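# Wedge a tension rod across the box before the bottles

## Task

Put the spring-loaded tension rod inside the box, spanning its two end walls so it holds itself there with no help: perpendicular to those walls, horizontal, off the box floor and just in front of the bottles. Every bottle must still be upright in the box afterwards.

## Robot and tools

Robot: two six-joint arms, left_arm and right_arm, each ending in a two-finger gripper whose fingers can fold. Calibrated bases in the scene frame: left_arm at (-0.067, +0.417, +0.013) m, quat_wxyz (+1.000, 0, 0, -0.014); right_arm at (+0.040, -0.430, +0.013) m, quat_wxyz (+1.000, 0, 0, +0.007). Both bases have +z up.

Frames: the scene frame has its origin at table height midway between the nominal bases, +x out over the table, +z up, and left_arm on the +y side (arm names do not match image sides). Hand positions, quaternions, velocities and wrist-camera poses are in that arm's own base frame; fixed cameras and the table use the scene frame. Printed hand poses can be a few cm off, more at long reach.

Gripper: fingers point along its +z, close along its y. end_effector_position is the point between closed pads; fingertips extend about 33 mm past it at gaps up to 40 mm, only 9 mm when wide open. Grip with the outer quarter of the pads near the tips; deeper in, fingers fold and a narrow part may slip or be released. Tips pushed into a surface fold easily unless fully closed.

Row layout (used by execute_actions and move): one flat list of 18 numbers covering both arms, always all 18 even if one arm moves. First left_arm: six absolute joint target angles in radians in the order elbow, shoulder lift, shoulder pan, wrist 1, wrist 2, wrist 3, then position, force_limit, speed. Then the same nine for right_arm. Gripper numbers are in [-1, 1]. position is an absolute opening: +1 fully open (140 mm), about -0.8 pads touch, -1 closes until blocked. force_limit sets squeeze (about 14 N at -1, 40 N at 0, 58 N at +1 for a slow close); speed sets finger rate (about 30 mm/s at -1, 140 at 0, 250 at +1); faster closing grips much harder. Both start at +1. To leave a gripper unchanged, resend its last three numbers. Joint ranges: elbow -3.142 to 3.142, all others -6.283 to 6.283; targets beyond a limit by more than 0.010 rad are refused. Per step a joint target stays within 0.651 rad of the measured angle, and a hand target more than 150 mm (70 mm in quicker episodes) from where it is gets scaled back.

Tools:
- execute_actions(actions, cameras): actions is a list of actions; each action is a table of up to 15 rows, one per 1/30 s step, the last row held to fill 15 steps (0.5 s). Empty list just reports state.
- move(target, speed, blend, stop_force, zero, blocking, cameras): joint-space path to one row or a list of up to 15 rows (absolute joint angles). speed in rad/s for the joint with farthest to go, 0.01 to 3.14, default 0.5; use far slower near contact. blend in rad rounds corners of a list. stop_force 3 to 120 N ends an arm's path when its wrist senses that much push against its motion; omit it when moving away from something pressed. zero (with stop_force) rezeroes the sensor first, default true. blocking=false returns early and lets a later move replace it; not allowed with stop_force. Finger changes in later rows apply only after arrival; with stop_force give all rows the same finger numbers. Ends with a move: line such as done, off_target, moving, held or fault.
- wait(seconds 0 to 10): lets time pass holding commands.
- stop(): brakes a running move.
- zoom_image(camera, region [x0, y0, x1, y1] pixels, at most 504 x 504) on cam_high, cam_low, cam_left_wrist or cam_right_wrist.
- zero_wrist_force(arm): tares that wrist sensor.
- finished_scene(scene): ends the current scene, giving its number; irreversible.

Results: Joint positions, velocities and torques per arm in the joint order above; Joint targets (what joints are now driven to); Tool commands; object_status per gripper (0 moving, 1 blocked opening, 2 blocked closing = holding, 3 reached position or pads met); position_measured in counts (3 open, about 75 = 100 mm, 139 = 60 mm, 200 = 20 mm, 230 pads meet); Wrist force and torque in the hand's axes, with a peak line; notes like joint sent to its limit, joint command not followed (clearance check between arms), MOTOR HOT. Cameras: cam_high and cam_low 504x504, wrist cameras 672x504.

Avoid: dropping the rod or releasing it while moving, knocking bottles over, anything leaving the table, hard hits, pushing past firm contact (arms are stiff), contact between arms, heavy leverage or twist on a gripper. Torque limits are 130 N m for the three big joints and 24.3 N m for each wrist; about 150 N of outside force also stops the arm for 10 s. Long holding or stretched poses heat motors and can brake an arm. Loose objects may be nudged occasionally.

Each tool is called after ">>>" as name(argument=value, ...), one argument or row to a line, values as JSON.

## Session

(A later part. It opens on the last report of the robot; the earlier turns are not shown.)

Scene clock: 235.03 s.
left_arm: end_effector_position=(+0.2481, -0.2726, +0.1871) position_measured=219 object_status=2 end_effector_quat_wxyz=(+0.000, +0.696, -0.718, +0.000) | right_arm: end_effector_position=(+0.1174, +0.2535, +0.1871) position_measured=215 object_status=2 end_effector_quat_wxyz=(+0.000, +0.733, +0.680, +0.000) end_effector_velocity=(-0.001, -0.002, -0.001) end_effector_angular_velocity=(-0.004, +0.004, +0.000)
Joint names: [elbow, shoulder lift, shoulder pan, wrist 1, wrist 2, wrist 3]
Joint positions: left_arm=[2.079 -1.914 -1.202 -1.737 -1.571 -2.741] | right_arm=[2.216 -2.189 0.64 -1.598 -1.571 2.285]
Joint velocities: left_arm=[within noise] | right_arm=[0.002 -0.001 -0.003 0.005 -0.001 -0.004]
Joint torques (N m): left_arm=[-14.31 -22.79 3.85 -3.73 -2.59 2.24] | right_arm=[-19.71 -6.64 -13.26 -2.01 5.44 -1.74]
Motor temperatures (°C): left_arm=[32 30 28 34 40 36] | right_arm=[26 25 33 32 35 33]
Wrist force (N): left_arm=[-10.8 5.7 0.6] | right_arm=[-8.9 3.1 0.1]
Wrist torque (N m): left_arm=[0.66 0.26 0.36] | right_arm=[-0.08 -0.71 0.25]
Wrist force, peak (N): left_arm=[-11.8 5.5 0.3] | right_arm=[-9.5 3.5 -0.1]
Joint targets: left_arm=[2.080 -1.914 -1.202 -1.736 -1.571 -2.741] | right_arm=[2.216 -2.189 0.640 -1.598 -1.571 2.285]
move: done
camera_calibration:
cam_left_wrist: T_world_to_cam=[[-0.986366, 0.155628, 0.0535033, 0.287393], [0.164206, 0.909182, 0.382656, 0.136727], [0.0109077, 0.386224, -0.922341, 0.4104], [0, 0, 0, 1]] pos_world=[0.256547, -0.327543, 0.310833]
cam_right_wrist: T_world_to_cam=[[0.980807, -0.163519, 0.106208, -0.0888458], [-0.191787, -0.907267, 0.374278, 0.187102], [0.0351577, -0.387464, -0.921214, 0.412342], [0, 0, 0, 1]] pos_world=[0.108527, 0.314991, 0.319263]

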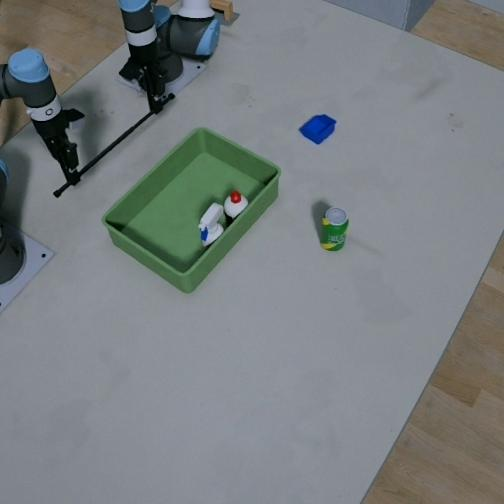

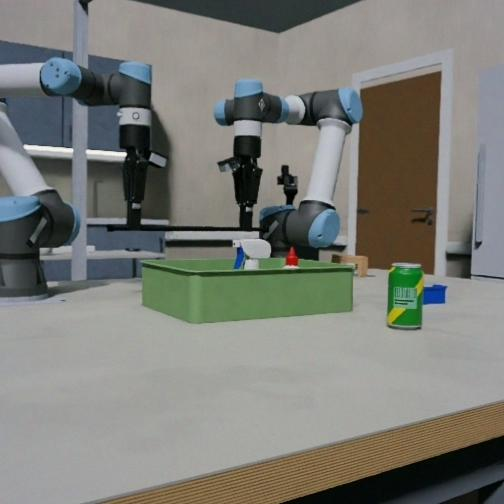

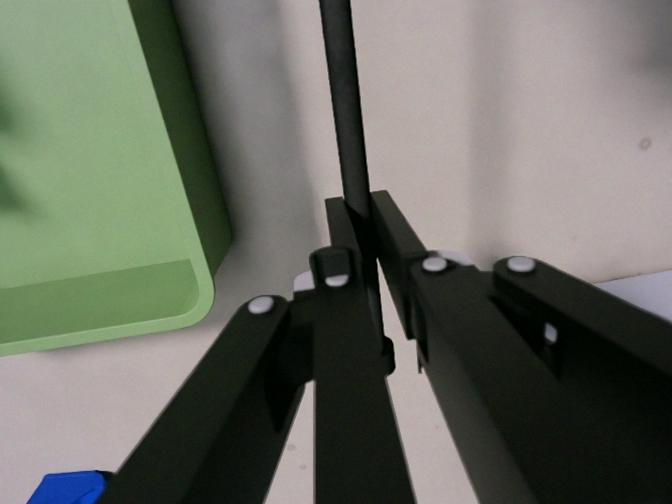

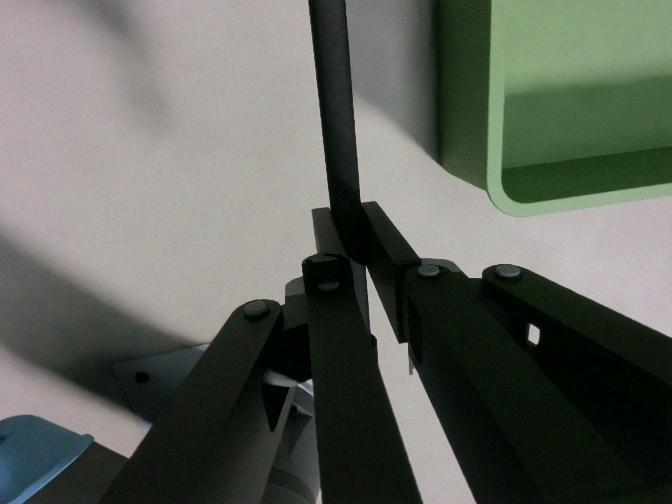

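>>> move(
  target=[
    [2.0385,-1.8518,-1.2332,-1.7577,-1.571,-2.7722,-1,1,-1,2.1785,-2.0967,0.7239,-1.6528,-1.571,2.3689,-1,1,-1],
    [1.8362,-1.6069,-0.9252,-1.8003,-1.571,-2.4692,-1,1,-1,2.0425,-1.8577,0.4837,-1.7558,-1.571,2.1237,-1,1,-1],
    [1.5373,-1.3373,-0.717,-1.771,-1.571,-2.266,-1,1,-1,1.806,-1.5759,0.356,-1.8011,-1.571,1.991,-1,1,-1],
  ],
  speed=[0.1,0.2,0.2],
  blend=[0.03,0.05,0],
)

>>> zoom_image(
  camera="cam_left_wrist",
  region=[100, 0, 600, 500],
)

>>> zoom_image(
  camera="cam_right_wrist",
  region=[100, 0, 600, 500],
)

>>> zoom_image(
  camera="cam_high",
  region=[80, 80, 320, 320],
)

Scene clock: 256.37 s.
left_arm: end_effector_position=(+0.5265, -0.2823, +0.1869) position_measured=219 object_status=2 end_effector_quat_wxyz=(+0.000, +0.699, -0.715, +0.000) | right_arm: end_effector_position=(+0.4030, +0.2919, +0.1869) position_measured=215 object_status=2 end_effector_quat_wxyz=(+0.000, +0.730, +0.684, +0.000)
Joint names: [elbow, shoulder lift, shoulder pan, wrist 1, wrist 2, wrist 3]
Joint positions: left_arm=[1.537 -1.337 -0.717 -1.771 -1.571 -2.266] | right_arm=[1.806 -1.576 0.356 -1.801 -1.571 1.991]
Joint velocities: within noise
Joint torques (N m): left_arm=[-23.9 -36.37 -1.41 -7.51 -2.96 -1.91] | right_arm=[-27.89 -21.09 16.43 -1.74 3.9 0.68]
Motor temperatures (°C): left_arm=[32 30 28 34 40 36] | right_arm=[26 25 32 32 35 33]
Wrist force (N): left_arm=[-12.6 4.5 1.3] | right_arm=[-11.1 2.5 0.1]
Wrist torque (N m): left_arm=[0.65 0.13 0.21] | right_arm=[0.04 -0.62 -0.05]
Wrist force, peak (N): left_arm=[-13.5 7.7 1.1] | right_arm=[-12.4 3.1 -0.8]
Joint targets: left_arm=[1.537 -1.337 -0.717 -1.771 -1.571 -2.266] | right_arm=[1.806 -1.576 0.356 -1.801 -1.571 1.991]
move: done
camera_calibration:
cam_left_wrist: T_world_to_cam=[[-0.987848, 0.145842, 0.0537239, 0.561513], [0.155267, 0.910558, 0.383114, 0.104929], [0.00695566, 0.3868, -0.922137, 0.413171], [0, 0, 0, 1]] pos_world=[0.535524, -0.337251, 0.310634]
cam_right_wrist: T_world_to_cam=[[0.98237, -0.154001, 0.105984, -0.365952], [-0.182906, -0.908985, 0.374555, 0.27372], [0.0386565, -0.387337, -0.921128, 0.415577], [0, 0, 0, 1]] pos_world=[0.3935, 0.353418, 0.319061]

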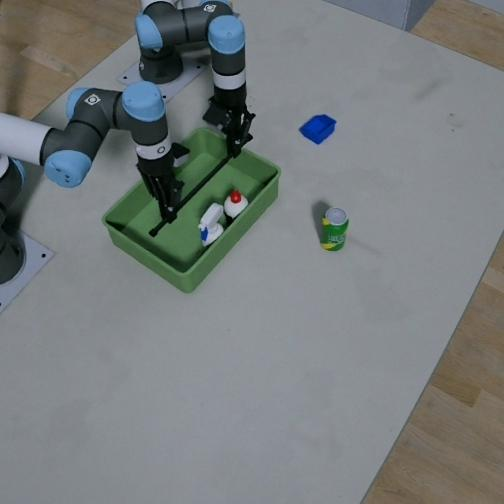

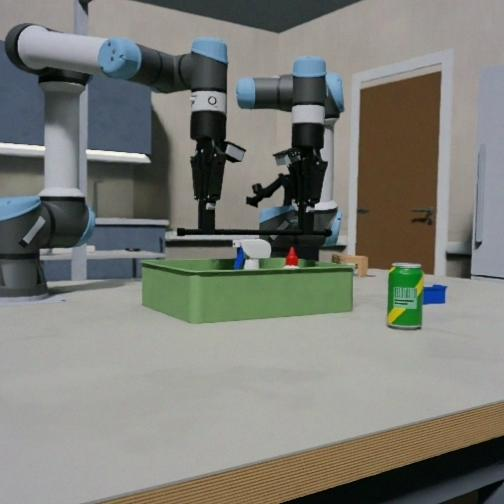

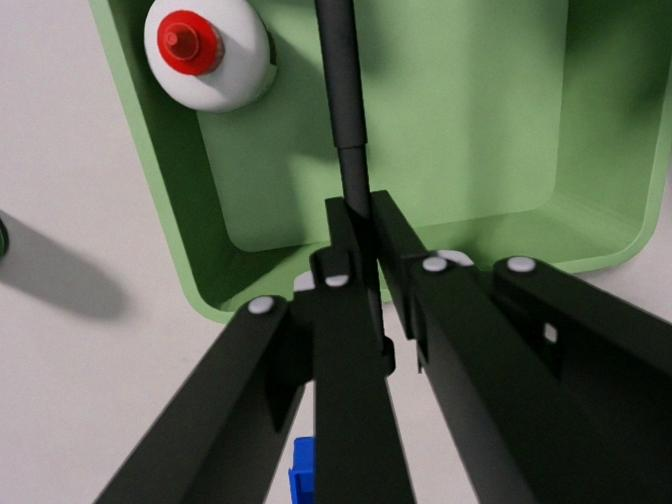

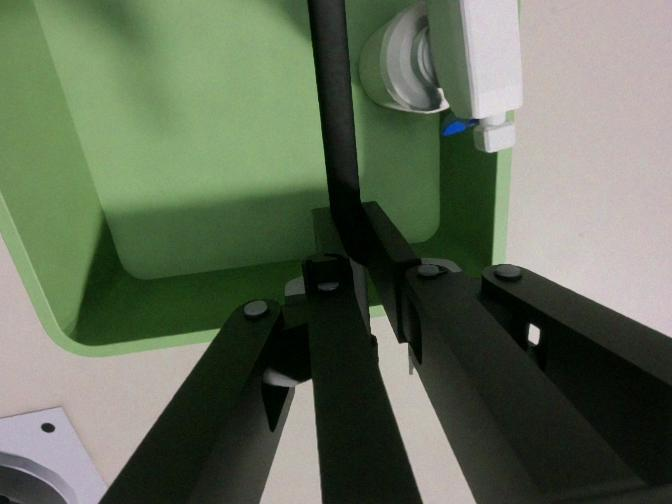

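Scaled by 1.008 from the camera's 672x504 image, which has a finer 960x720 frame.

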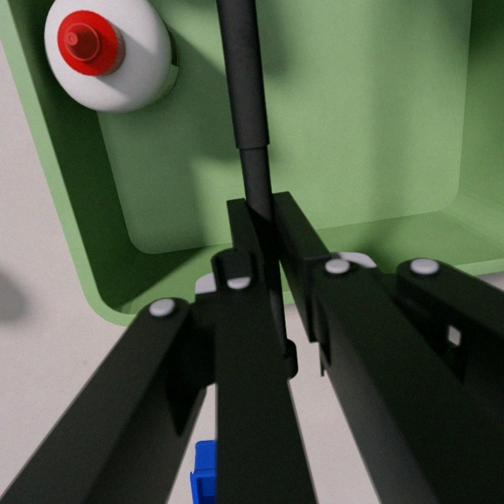

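Scaled by 1.008 from the camera's 672x504 image, which has a finer 960x720 frame.

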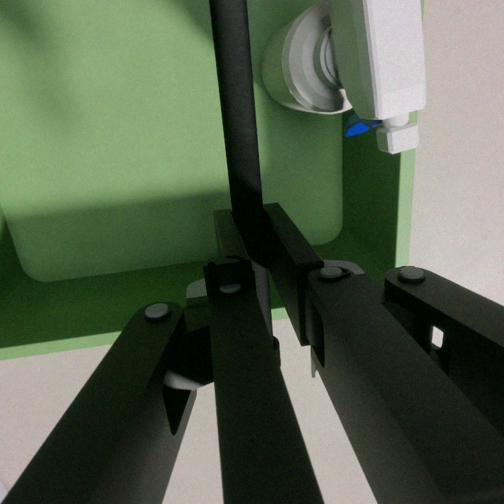

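Scaled by 2.100 from the camera's 504x504 image, which has a finer 720x720 frame.

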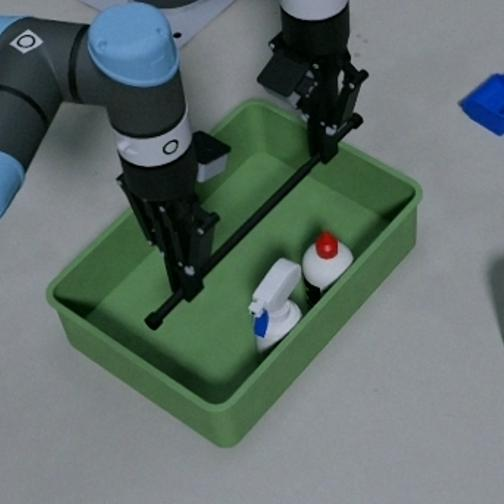

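>>> zoom_image(
  camera="cam_right_wrist",
  region=[60, 200, 310, 380],
)

>>> zoom_image(
  camera="cam_right_wrist",
  region=[320, 180, 540, 390],
)

>>> zoom_image(
  camera="cam_left_wrist",
  region=[170, 180, 350, 340],
)

>>> zoom_image(
  camera="cam_left_wrist",
  region=[340, 170, 670, 400],
)

Scaled by 2.016 from the camera's 672x504 image, which has a finer 960x720 frame.

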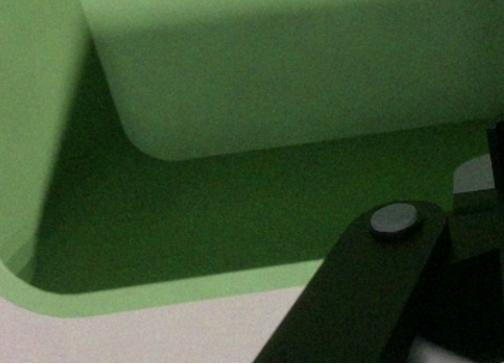

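Scaled by 2.291 from the camera's 672x504 image, which has a finer 960x720 frame.

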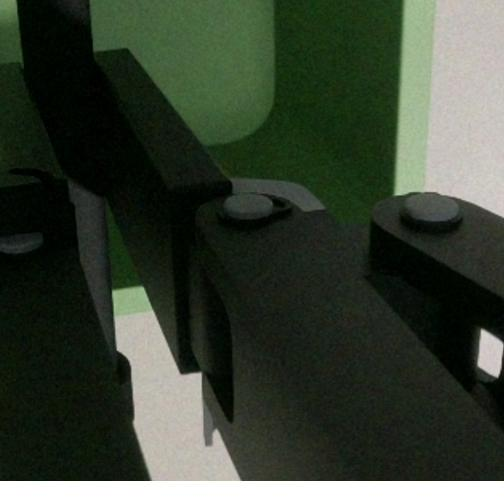

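Scaled by 2.800 from the camera's 672x504 image, which has a finer 960x720 frame.

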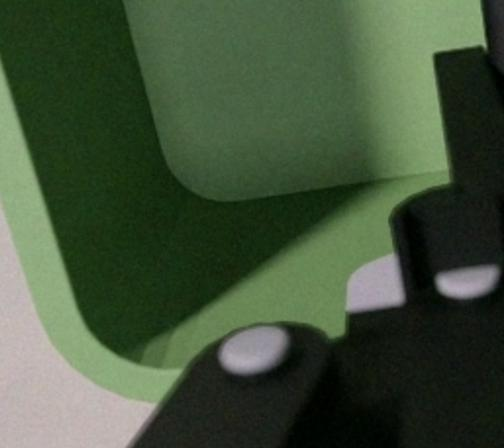

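Scaled by 1.527 from the camera's 672x504 image, which has a finer 960x720 frame.

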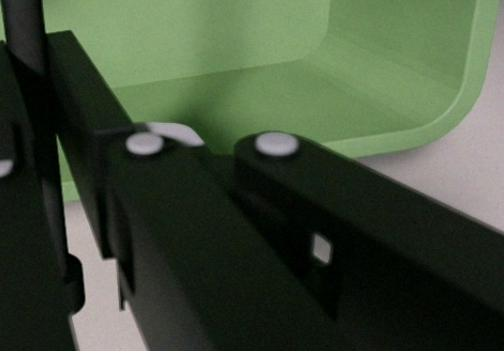

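>>> move(
  target=[
    [1.4928,-1.3024,-0.7227,-1.7614,-1.571,-2.2747,-1,1,-1,1.7855,-1.5556,0.3472,-1.8009,-1.571,1.979,-1,1,-1],
    [1.6029,-1.2654,-0.7227,-1.9085,-1.571,-2.2747,-1,1,-1,1.8998,-1.5108,0.3472,-1.96,-1.571,1.979,-1,1,-1],
  ],
  speed=[0.1,0.15],
)

>>> zoom_image(
  camera="cam_left_wrist",
  region=[150, 100, 550, 420],
)

>>> zoom_image(
  camera="cam_right_wrist",
  region=[150, 100, 550, 420],
)

>>> zoom_image(
  camera="cam_high",
  region=[80, 80, 320, 320],
)

>>> zoom_image(
  camera="cam_low",
  region=[130, 130, 380, 340],
)

Scene clock: 300.40 s.
left_arm: end_effector_position=(+0.5363, -0.2953, +0.1268) position_measured=219 object_status=2 end_effector_quat_wxyz=(+0.000, +0.700, -0.714, +0.000) | right_arm: end_effector_position=(+0.4137, +0.2914, +0.1269) position_measured=215 object_status=2 end_effector_quat_wxyz=(+0.000, +0.728, +0.685, +0.000)
Joint names: [elbow, shoulder lift, shoulder pan, wrist 1, wrist 2, wrist 3]
Joint positions: left_arm=[1.603 -1.265 -0.723 -1.908 -1.571 -2.275] | right_arm=[1.9 -1.511 0.347 -1.96 -1.571 1.979]
Joint velocities: within noise
Joint torques (N m): left_arm=[-36.14 -51.63 0.51 -3.32 -4.45 1.88] | right_arm=[-26.06 -34.68 17.73 -2.62 6.22 0.79]
Motor temperatures (°C): left_arm=[32 30 28 34 40 36] | right_arm=[26 25 32 31 35 33]
Wrist force (N): left_arm=[-13.1 5.2 1.1] | right_arm=[-11.2 3.2 -0.1]
Wrist torque (N m): left_arm=[0.67 0.15 0.25] | right_arm=[0.10 -0.72 0.05]
Wrist force, peak (N): left_arm=[-14.0 5.8 1.3] | right_arm=[-12.2 3.2 -0.8]
Joint targets: left_arm=[1.603 -1.265 -0.723 -1.909 -1.571 -2.275] | right_arm=[1.900 -1.511 0.347 -1.960 -1.571 1.979]
move: done
camera_calibration:
cam_left_wrist: T_world_to_cam=[[-0.988278, 0.142886, 0.0537555, 0.575693], [0.152554, 0.911012, 0.383124, 0.139826], [0.00577108, 0.386834, -0.922131, 0.363236], [0, 0, 0, 1]] pos_world=[0.545517, -0.350154, 0.250434]
cam_right_wrist: T_world_to_cam=[[0.982895, -0.150717, 0.105834, -0.371409], [-0.179815, -0.909547, 0.374688, 0.296545], [0.0397892, -0.38731, -0.921091, 0.359101], [0, 0, 0, 1]] pos_world=[0.404091, 0.352828, 0.258961]

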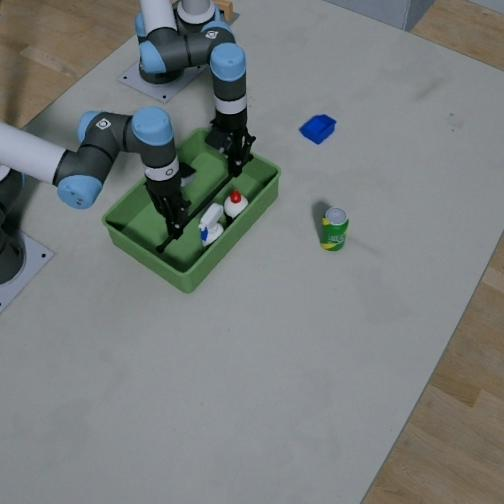

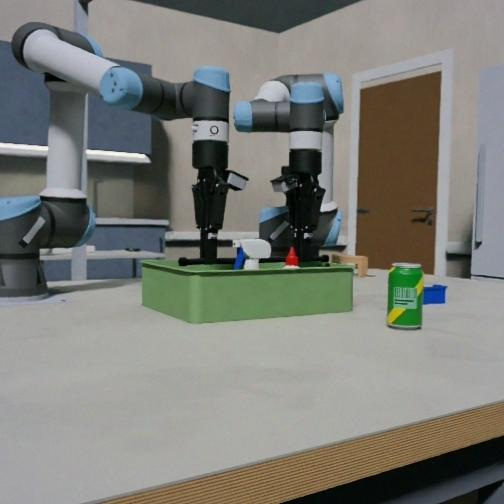

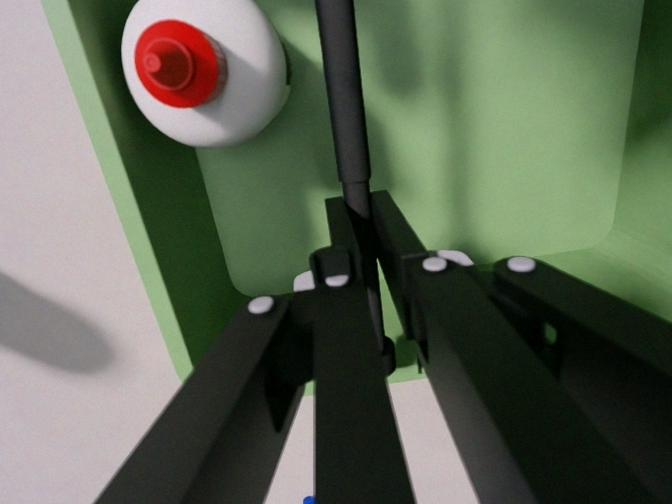

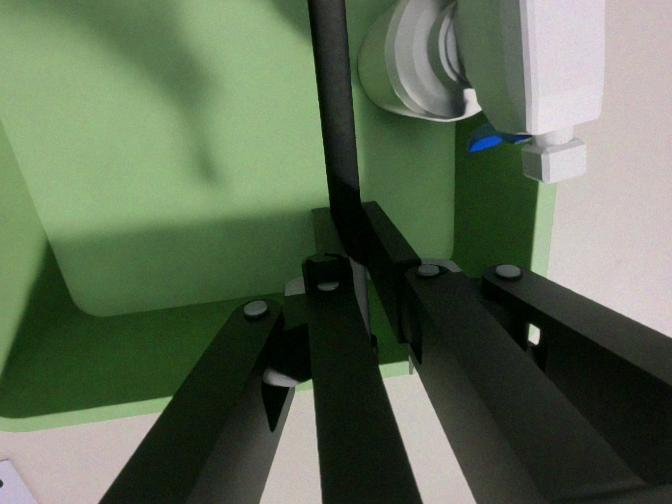

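Scaled by 1.260 from the camera's 672x504 image, which has a finer 960x720 frame.

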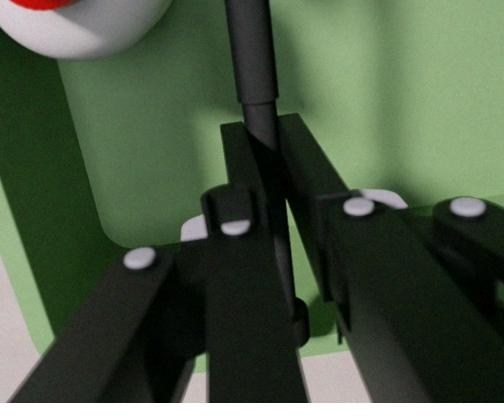

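Scaled by 1.260 from the camera's 672x504 image, which has a finer 960x720 frame.

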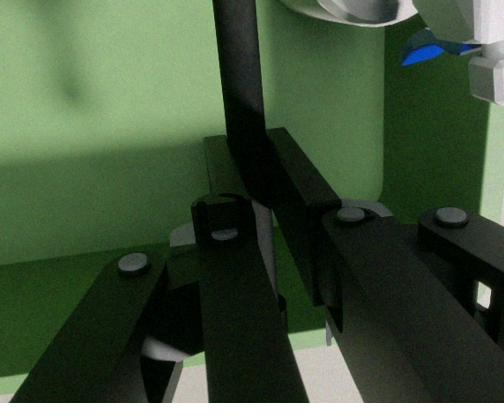

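Scaled by 2.100 from the camera's 504x504 image, which has a finer 720x720 frame.

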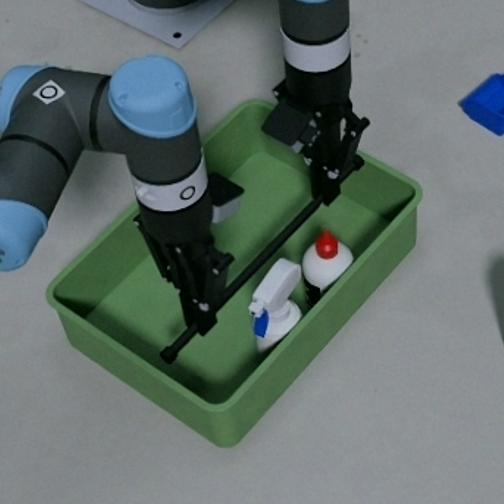

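Scaled by 2.016 from the camera's 504x504 image, which has a finer 720x720 frame.

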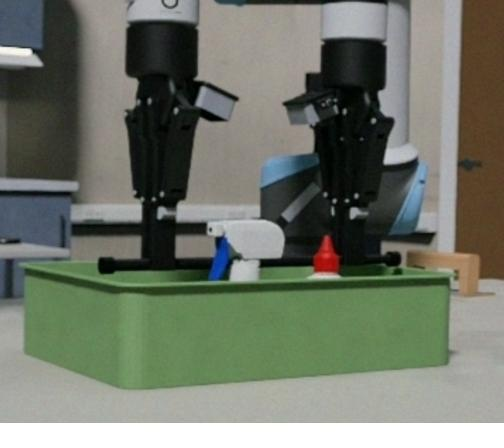

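>>> move(
  target=[1.6877,-1.2123,-0.7227,-2.0464,-1.571,-2.2747,-1,1,-1,1.9905,-1.4461,0.3472,-2.1154,-1.571,1.979,-1,1,-1],
  speed=0.06,
  stop_force=12,
)

>>> zoom_image(
  camera="cam_left_wrist",
  region=[150, 100, 550, 420],
)

>>> zoom_image(
  camera="cam_right_wrist",
  region=[150, 100, 550, 420],
)

>>> zoom_image(
  camera="cam_high",
  region=[80, 80, 320, 320],
)

Scene clock: 311.07 s.
left_arm: end_effector_position=(+0.5363, -0.2953, +0.0699) position_measured=219 object_status=2 end_effector_quat_wxyz=(+0.000, +0.700, -0.714, +0.000) | right_arm: end_effector_position=(+0.4137, +0.2914, +0.0700) position_measured=215 object_status=2 end_effector_quat_wxyz=(+0.000, +0.728, +0.685, +0.000)
Joint names: [elbow, shoulder lift, shoulder pan, wrist 1, wrist 2, wrist 3]
Joint positions: left_arm=[1.688 -1.212 -0.723 -2.046 -1.571 -2.275] | right_arm=[1.99 -1.446 0.347 -2.115 -1.571 1.979]
Joint velocities: within noise
Joint torques (N m): left_arm=[-36.15 -52.64 -9.28 -3.51 -4.23 -1.8] | right_arm=[-27.4 -36.4 13.12 -1.63 6.15 -1.1]
Motor temperatures (°C): left_arm=[32 30 28 34 40 36] | right_arm=[26 25 32 31 35 33]
Wrist force (N): left_arm=[-14.0 5.5 1.3] | right_arm=[-11.9 3.2 -0.2]
Wrist torque (N m): left_arm=[0.64 0.17 0.28] | right_arm=[0.00 -0.72 0.06]
Wrist force, peak (N): left_arm=[-14.1 5.4 1.6] | right_arm=[-12.3 3.5 -0.2]
Joint targets: left_arm=[1.688 -1.212 -0.723 -2.046 -1.571 -2.275] | right_arm=[1.990 -1.446 0.347 -2.115 -1.571 1.979]
move: done
camera_calibration:
cam_left_wrist: T_world_to_cam=[[-0.988276, 0.142976, 0.0535579, 0.578815], [0.152562, 0.91105, 0.383032, 0.161615], [0.00597061, 0.386712, -0.922181, 0.310717], [0, 0, 0, 1]] pos_world=[0.545518, -0.350154, 0.193634]
cam_right_wrist: T_world_to_cam=[[0.98289, -0.150696, 0.105915, -0.36531], [-0.179822, -0.909587, 0.374586, 0.317884], [0.0398904, -0.387223, -0.921123, 0.306631], [0, 0, 0, 1]] pos_world=[0.403991, 0.352827, 0.202061]

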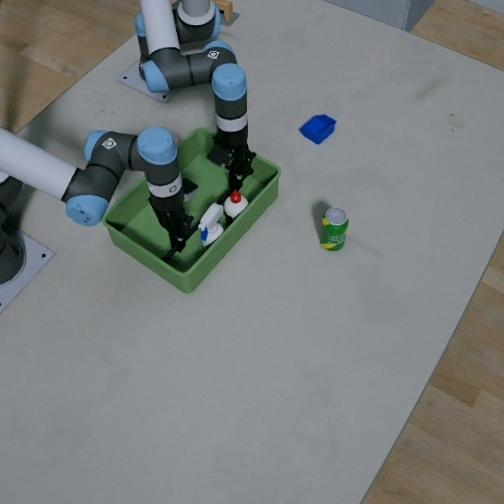

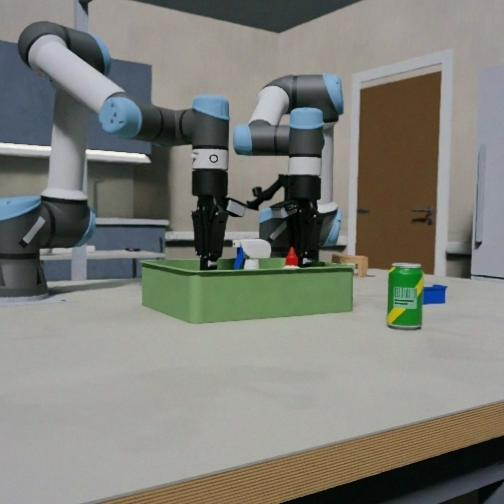

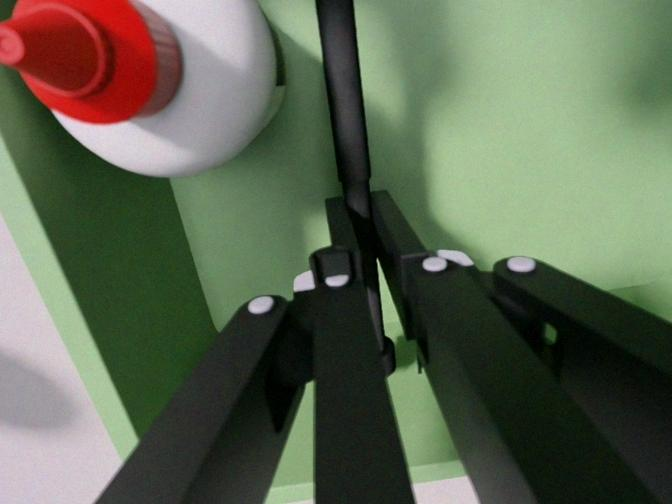

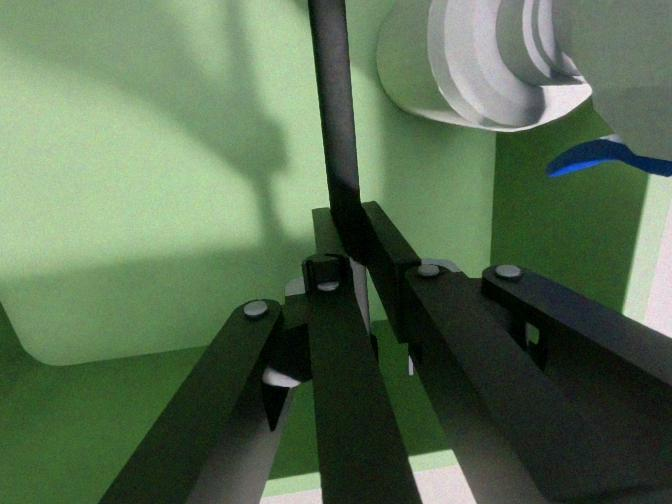

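Scaled by 1.260 from the camera's 672x504 image, which has a finer 960x720 frame.

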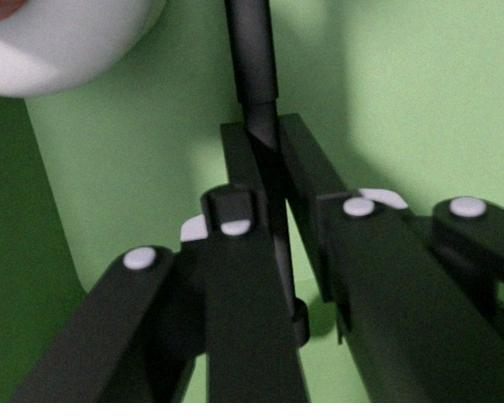

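Scaled by 1.260 from the camera's 672x504 image, which has a finer 960x720 frame.

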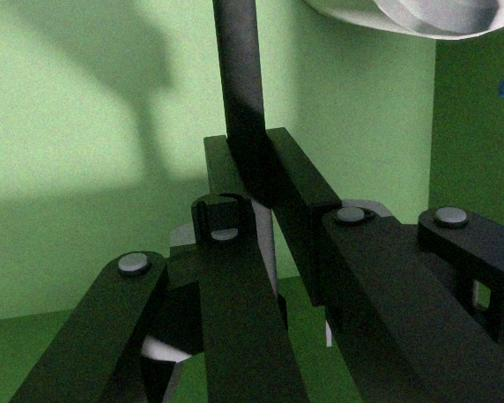

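Scaled by 2.100 from the camera's 504x504 image, which has a finer 720x720 frame.

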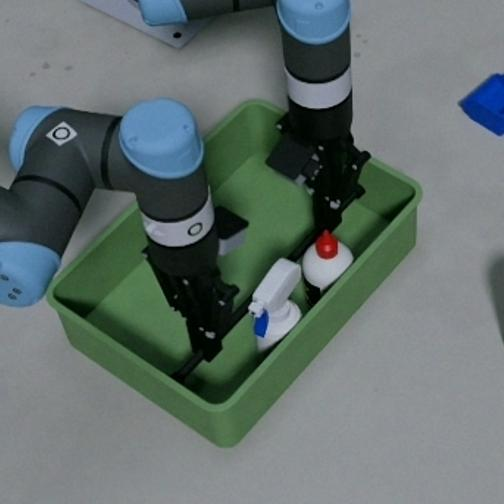

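>>> move(
  target=[1.7286,-1.2414,-0.6833,-2.0582,-1.571,-2.2353,-1,1,-1,2.0383,-1.4883,0.2886,-2.121,-1.571,1.9206,-1,1,-1],
  speed=0.012,
  stop_force=6,
)

>>> zoom_image(
  camera="cam_left_wrist",
  region=[150, 100, 550, 420],
)

>>> zoom_image(
  camera="cam_right_wrist",
  region=[150, 100, 550, 420],
)

Scene clock: 322.80 s.
left_arm: end_effector_position=(+0.5367, -0.2830, +0.0699) position_measured=219 object_status=2 end_effector_quat_wxyz=(+0.000, +0.700, -0.714, +0.000) | right_arm: end_effector_position=(+0.4132, +0.2790, +0.0701) position_measured=215 object_status=2 end_effector_quat_wxyz=(+0.000, +0.728, +0.685, +0.000)
Joint names: [elbow, shoulder lift, shoulder pan, wrist 1, wrist 2, wrist 3]
Joint positions: left_arm=[1.704 -1.224 -0.707 -2.051 -1.571 -2.259] | right_arm=[2.01 -1.463 0.323 -2.118 -1.571 1.955]
Joint velocities: within noise
Joint torques (N m): left_arm=[-35.96 -34.86 -10.29 -2.27 0.89 -2.84] | right_arm=[-28.2 -22.45 16.07 -1 0.49 1.07]
Motor temperatures (°C): left_arm=[32 30 28 34 40 36] | right_arm=[26 25 32 31 35 33]
Wrist force (N): left_arm=[-8.6 4.9 2.8] | right_arm=[-6.7 3.3 1.8]
Wrist torque (N m): left_arm=[0.62 0.26 0.25] | right_arm=[0.11 -0.58 0.03]
Wrist force, peak (N): left_arm=[-14.1 5.6 1.5] | right_arm=[-12.4 3.3 -0.3]
Joint targets: left_arm=[1.704 -1.224 -0.707 -2.051 -1.571 -2.259] | right_arm=[2.010 -1.463 0.323 -2.118 -1.571 1.955]
move: contact (left_arm, right_arm); left_arm: the elbow is farthest, 0.024 rad from its target; right_arm: the shoulder pan is farthest, 0.035 rad from its target
camera_calibration:
cam_left_wrist: T_world_to_cam=[[-0.988278, 0.142968, 0.0535387, 0.577454], [0.152547, 0.911087, 0.382949, 0.150385], [0.00597101, 0.386627, -0.922217, 0.305936], [0, 0, 0, 1]] pos_world=[0.545918, -0.337854, 0.193634]
cam_right_wrist: T_world_to_cam=[[0.982871, -0.150795, 0.105955, -0.366763], [-0.179929, -0.909571, 0.374575, 0.306535], [0.0398892, -0.387223, -0.921123, 0.301938], [0, 0, 0, 1]] pos_world=[0.403591, 0.340427, 0.202161]

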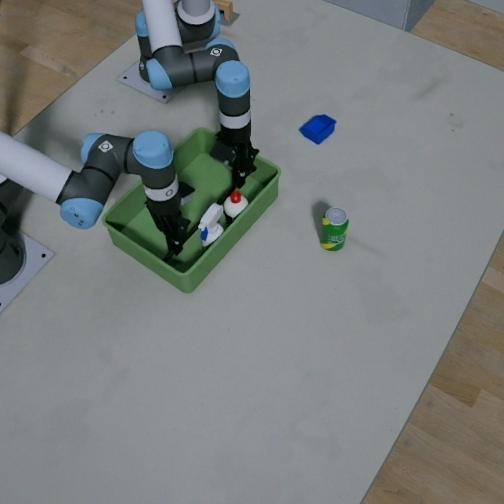

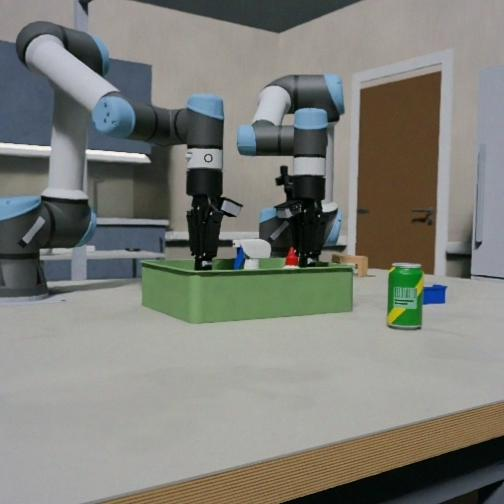

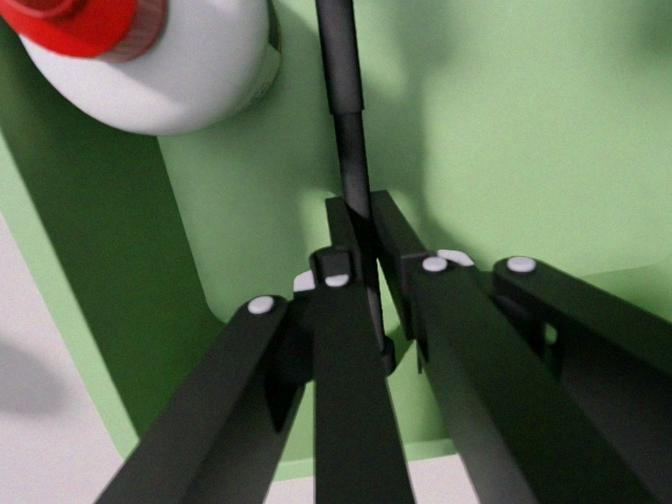

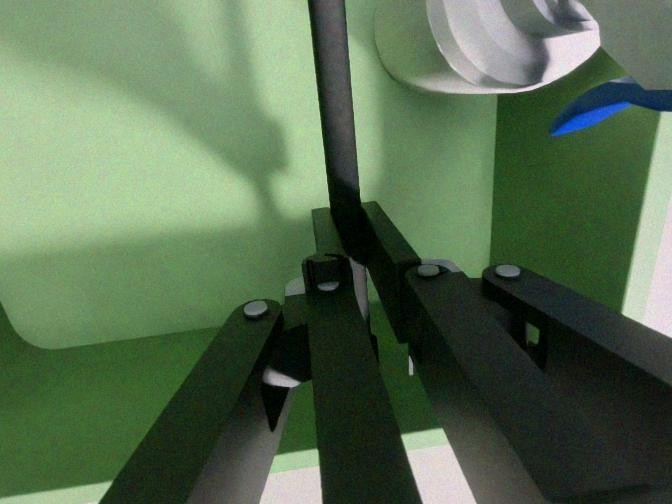

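Scaled by 1.260 from the camera's 672x504 image, which has a finer 960x720 frame.

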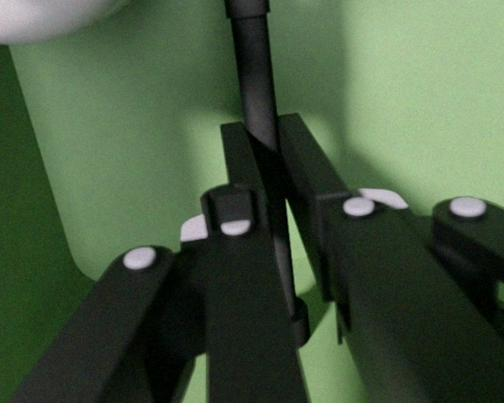

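Scaled by 1.260 from the camera's 672x504 image, which has a finer 960x720 frame.

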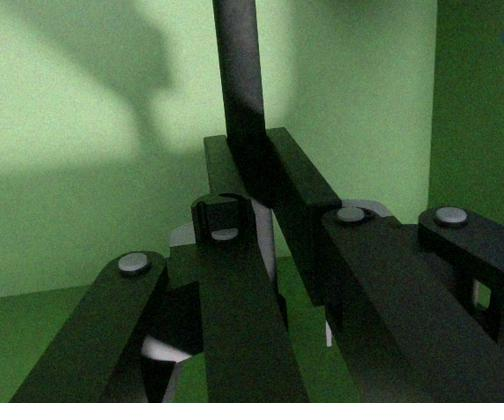

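>>> move(
  target=[1.7286,-1.2414,-0.6833,-2.0582,-1.571,-2.2353,-1,1,-1,2.0383,-1.4883,0.2886,-2.121,-1.571,1.9206,-1,1,-1],
  speed=0.01,
  stop_force=6,
  cameras=[],
)

Scene clock: 340.73 s.
left_arm: end_effector_position=(+0.5368, -0.2828, +0.0699) position_measured=219 object_status=2 end_effector_quat_wxyz=(+0.000, +0.701, -0.714, +0.000) | right_arm: end_effector_position=(+0.4131, +0.2788, +0.0700) position_measured=215 object_status=2 end_effector_quat_wxyz=(+0.000, +0.728, +0.685, +0.000)
Joint names: [elbow, shoulder lift, shoulder pan, wrist 1, wrist 2, wrist 3]
Joint positions: left_arm=[1.705 -1.224 -0.706 -2.051 -1.571 -2.258] | right_arm=[2.01 -1.464 0.323 -2.118 -1.571 1.955]
Joint velocities: within noise
Joint torques (N m): left_arm=[-33 -34.51 -8.11 -1.25 0.45 -2.95] | right_arm=[-27.25 -21.98 13.42 -2.9 -1.38 1.15]
Motor temperatures (°C): left_arm=[32 30 28 34 40 36] | right_arm=[26 25 32 31 35 33]
Wrist force (N): left_arm=[-2.9 4.8 3.3] | right_arm=[-1.6 2.8 1.0]
Wrist torque (N m): left_arm=[0.69 0.24 0.21] | right_arm=[0.14 -0.43 0.01]
Wrist force, peak (N): left_arm=[-8.8 5.1 2.9] | right_arm=[-6.9 3.5 2.0]
Joint targets: left_arm=[1.705 -1.224 -0.706 -2.051 -1.571 -2.258] | right_arm=[2.010 -1.464 0.323 -2.118 -1.571 1.955]
move: contact (left_arm, right_arm); left_arm: the elbow is farthest, 0.024 rad from its target; right_arm: the shoulder pan is farthest, 0.034 rad from its target
No camera images: "cameras" was empty.

>>> move(
  target=[1.705,-1.224,-0.706,-2.051,-1.571,-2.258,-0.35,1,-1,2.010,-1.464,0.323,-2.118,-1.571,1.955,-0.35,1,-1],
)

>>> zoom_image(
  camera="cam_left_wrist",
  region=[150, 100, 550, 420],
)

>>> zoom_image(
  camera="cam_right_wrist",
  region=[150, 100, 550, 420],
)

Scene clock: 346.10 s.
left_arm: end_effector_position=(+0.5366, -0.2824, +0.0695) position_measured=173 object_status=0 end_effector_quat_wxyz=(+0.000, +0.700, -0.714, +0.000) | right_arm: end_effector_position=(+0.4134, +0.2789, +0.0704) position_measured=173 object_status=3 end_effector_quat_wxyz=(+0.000, +0.728, +0.685, +0.001)
Joint names: [elbow, shoulder lift, shoulder pan, wrist 1, wrist 2, wrist 3]
Joint positions: left_arm=[1.705 -1.224 -0.706 -2.051 -1.571 -2.258] | right_arm=[2.01 -1.464 0.323 -2.118 -1.571 1.955]
Joint velocities: within noise
Joint torques (N m): left_arm=[-11.63 -37.11 5.98 -0.41 2.25 2.34] | right_arm=[-26.01 -35.74 5.62 -5.17 -1.79 -0.41]
Motor temperatures (°C): left_arm=[32 30 28 34 40 36] | right_arm=[26 25 32 31 35 33]
Wrist force (N): left_arm=[-0.7 3.2 0.3] | right_arm=[0.0 1.2 -0.1]
Wrist torque (N m): left_arm=[0.72 0.23 -0.04] | right_arm=[0.14 -0.46 -0.18]
Wrist force, peak (N): left_arm=[-2.8 4.9 3.5] | right_arm=[-2.3 2.2 3.1]
Joint targets: left_arm=[1.705 -1.224 -0.706 -2.051 -1.571 -2.258] | right_arm=[2.010 -1.464 0.323 -2.118 -1.571 1.955]
move: done
camera_calibration:
cam_left_wrist: T_world_to_cam=[[-0.988236, 0.142897, 0.0544944, 0.57717], [0.152847, 0.910799, 0.383514, 0.14971], [0.00516941, 0.387332, -0.921926, 0.305995], [0, 0, 0, 1]] pos_world=[0.545916, -0.337353, 0.193236]
cam_right_wrist: T_world_to_cam=[[0.982764, -0.150903, 0.106784, -0.367004], [-0.180331, -0.909681, 0.374113, 0.306603], [0.0406843, -0.386922, -0.921215, 0.301861], [0, 0, 0, 1]] pos_world=[0.403688, 0.340326, 0.202565]

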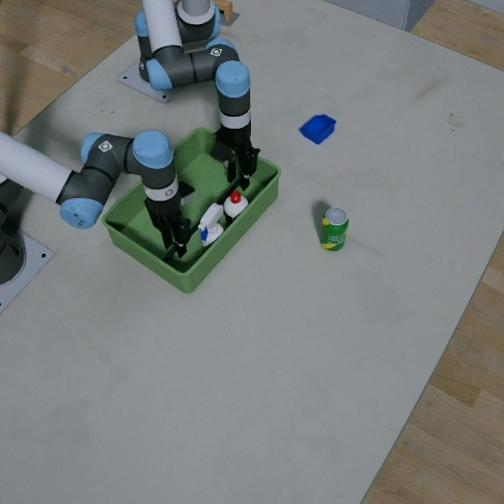

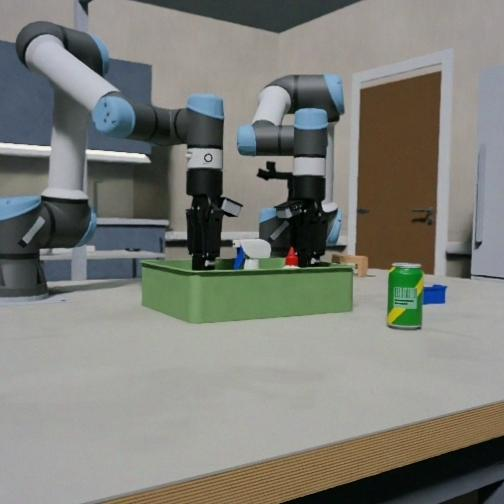

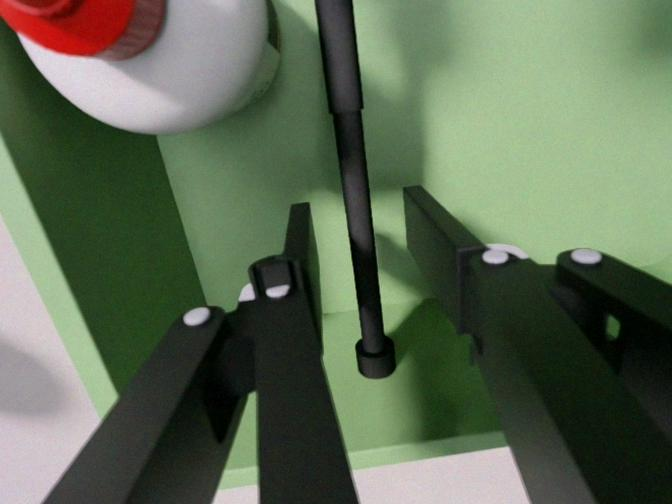

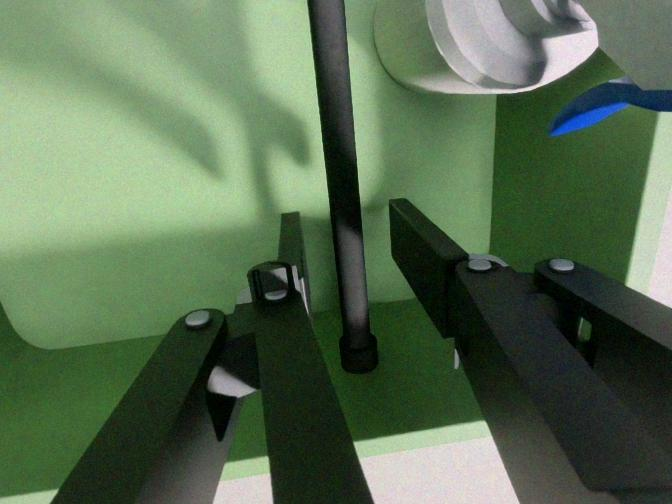

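Scaled by 1.260 from the camera's 672x504 image, which has a finer 960x720 frame.

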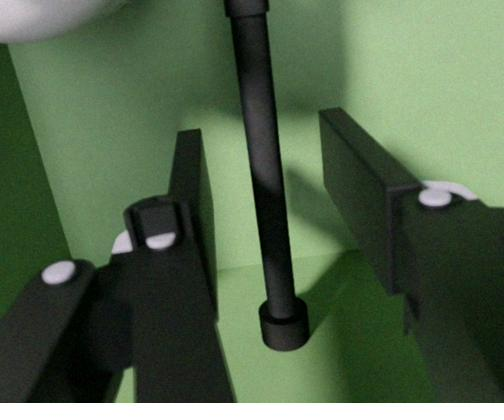

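Scaled by 1.260 from the camera's 672x504 image, which has a finer 960x720 frame.

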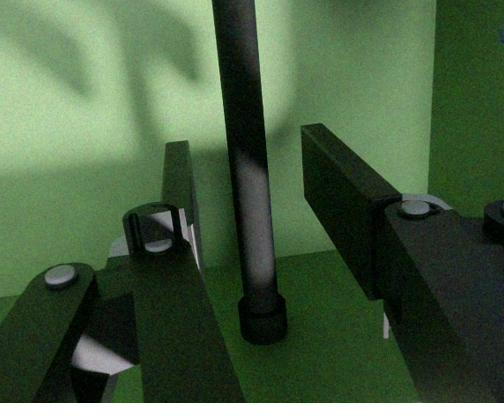

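>>> move(
  target=[
    [1.6204,-1.2786,-0.706,-1.9128,-1.571,-2.258,-0.35,1,-1,1.9182,-1.5283,0.323,-1.9609,-1.571,1.955,-0.35,1,-1],
    [1.5104,-1.3159,-0.706,-1.7655,-1.571,-2.258,-0.35,1,-1,1.806,-1.576,0.323,-1.801,-1.571,1.955,-0.35,1,-1],
    [1.824,-1.969,-1.169,-1.426,-1.571,-2.714,-0.35,1,-1,1.927,-2.194,0.582,-1.304,-1.571,2.221,-0.35,1,-1],
  ],
  speed=[0.1,0.3,0.8],
  blend=[0.02,0.05,0],
)

>>> zoom_image(
  camera="cam_high",
  region=[80, 100, 300, 310],
)

Scene clock: 359.97 s.
left_arm: end_effector_position=(+0.2490, -0.2453, +0.2998) position_measured=173 object_status=3 end_effector_quat_wxyz=(+0.000, +0.698, -0.716, +0.000) | right_arm: end_effector_position=(+0.1190, +0.2378, +0.3000) position_measured=173 object_status=3 end_effector_quat_wxyz=(+0.000, +0.731, +0.683, +0.000) end_effector_velocity=(-0.001, -0.001, +0.001) end_effector_angular_velocity=(+0.001, -0.001, -0.001)
Joint names: [elbow, shoulder lift, shoulder pan, wrist 1, wrist 2, wrist 3]
Joint positions: left_arm=[1.824 -1.969 -1.169 -1.426 -1.571 -2.714] | right_arm=[1.927 -2.194 0.582 -1.304 -1.571 2.221]
Joint velocities: left_arm=[within noise] | right_arm=[0 -0.005 0 0.003 0 0.001]
Joint torques (N m): left_arm=[-20.33 -16.7 -7.62 -1.06 -1.68 -2.26] | right_arm=[-27.94 -4.2 0.1 -0.32 -1.53 0.88]
Motor temperatures (°C): left_arm=[32 30 28 34 40 36] | right_arm=[26 25 32 31 35 33]
Wrist force (N): left_arm=[-1.1 3.2 0.1] | right_arm=[0.1 1.4 -0.8]
Wrist torque (N m): left_arm=[0.73 0.35 -0.05] | right_arm=[0.18 -0.41 -0.16]
Wrist force, peak (N): left_arm=[-2.4 6.3 -0.4] | right_arm=[-0.3 4.9 1.1]
Joint targets: left_arm=[1.824 -1.969 -1.169 -1.426 -1.571 -2.714] | right_arm=[1.927 -2.194 0.582 -1.304 -1.571 2.221]
move: done
camera_calibration:
cam_left_wrist: T_world_to_cam=[[-0.987227, 0.150056, 0.0535379, 0.276914], [0.159082, 0.909995, 0.382886, 0.0700041], [0.00873522, 0.386512, -0.922243, 0.50449], [0, 0, 0, 1]] pos_world=[0.257834, -0.300248, 0.423633]
cam_right_wrist: T_world_to_cam=[[0.981782, -0.157654, 0.106061, -0.106448], [-0.186309, -0.908361, 0.374392, 0.130577], [0.0373173, -0.387332, -0.921185, 0.509843], [0, 0, 0, 1]] pos_world=[0.109811, 0.299308, 0.432062]

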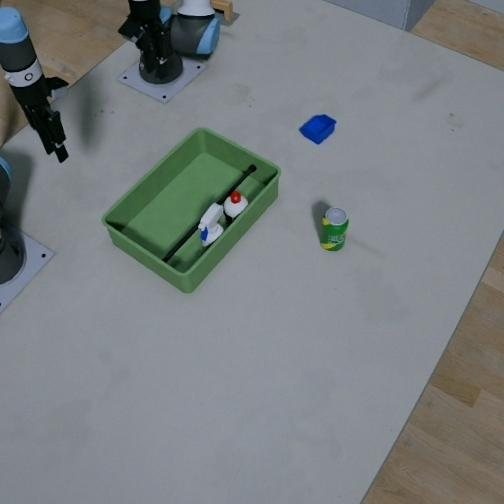

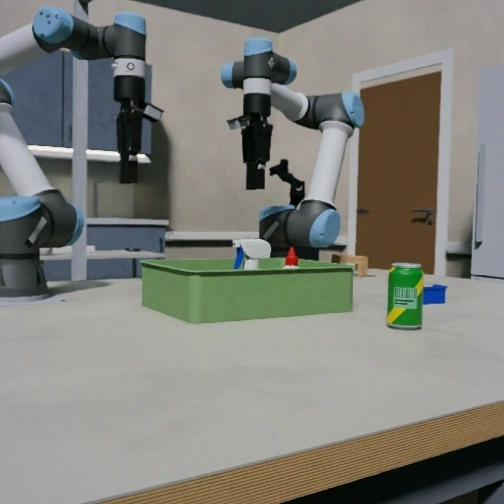

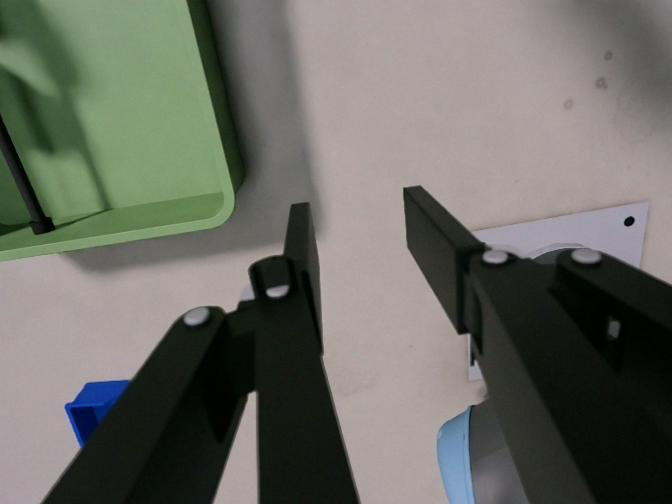

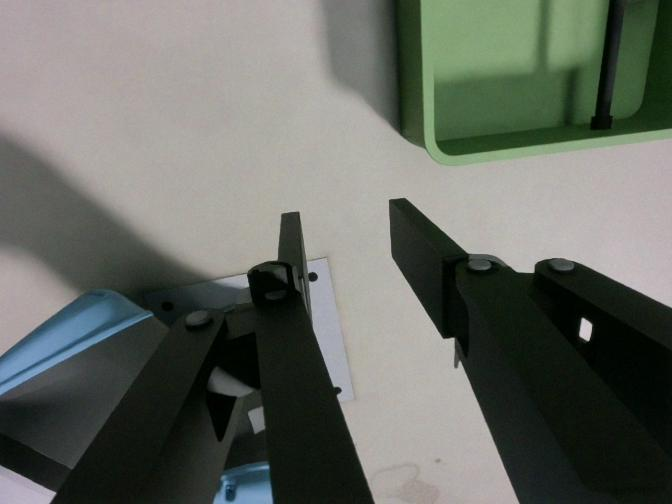

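Scaled by 2.291 from the camera's 504x504 image, which has a finer 720x720 frame.

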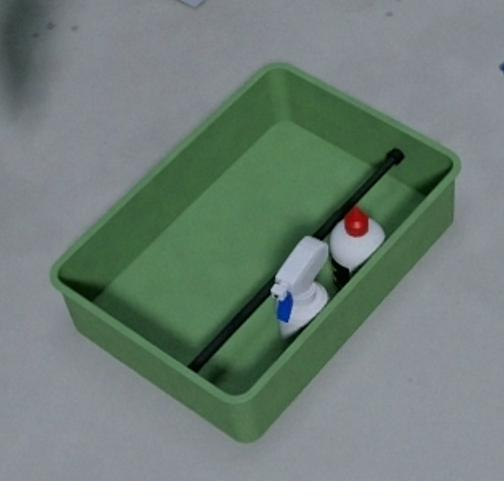

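>>> finished_scene(
  scene=1,
)

The scene is finished: the task was done.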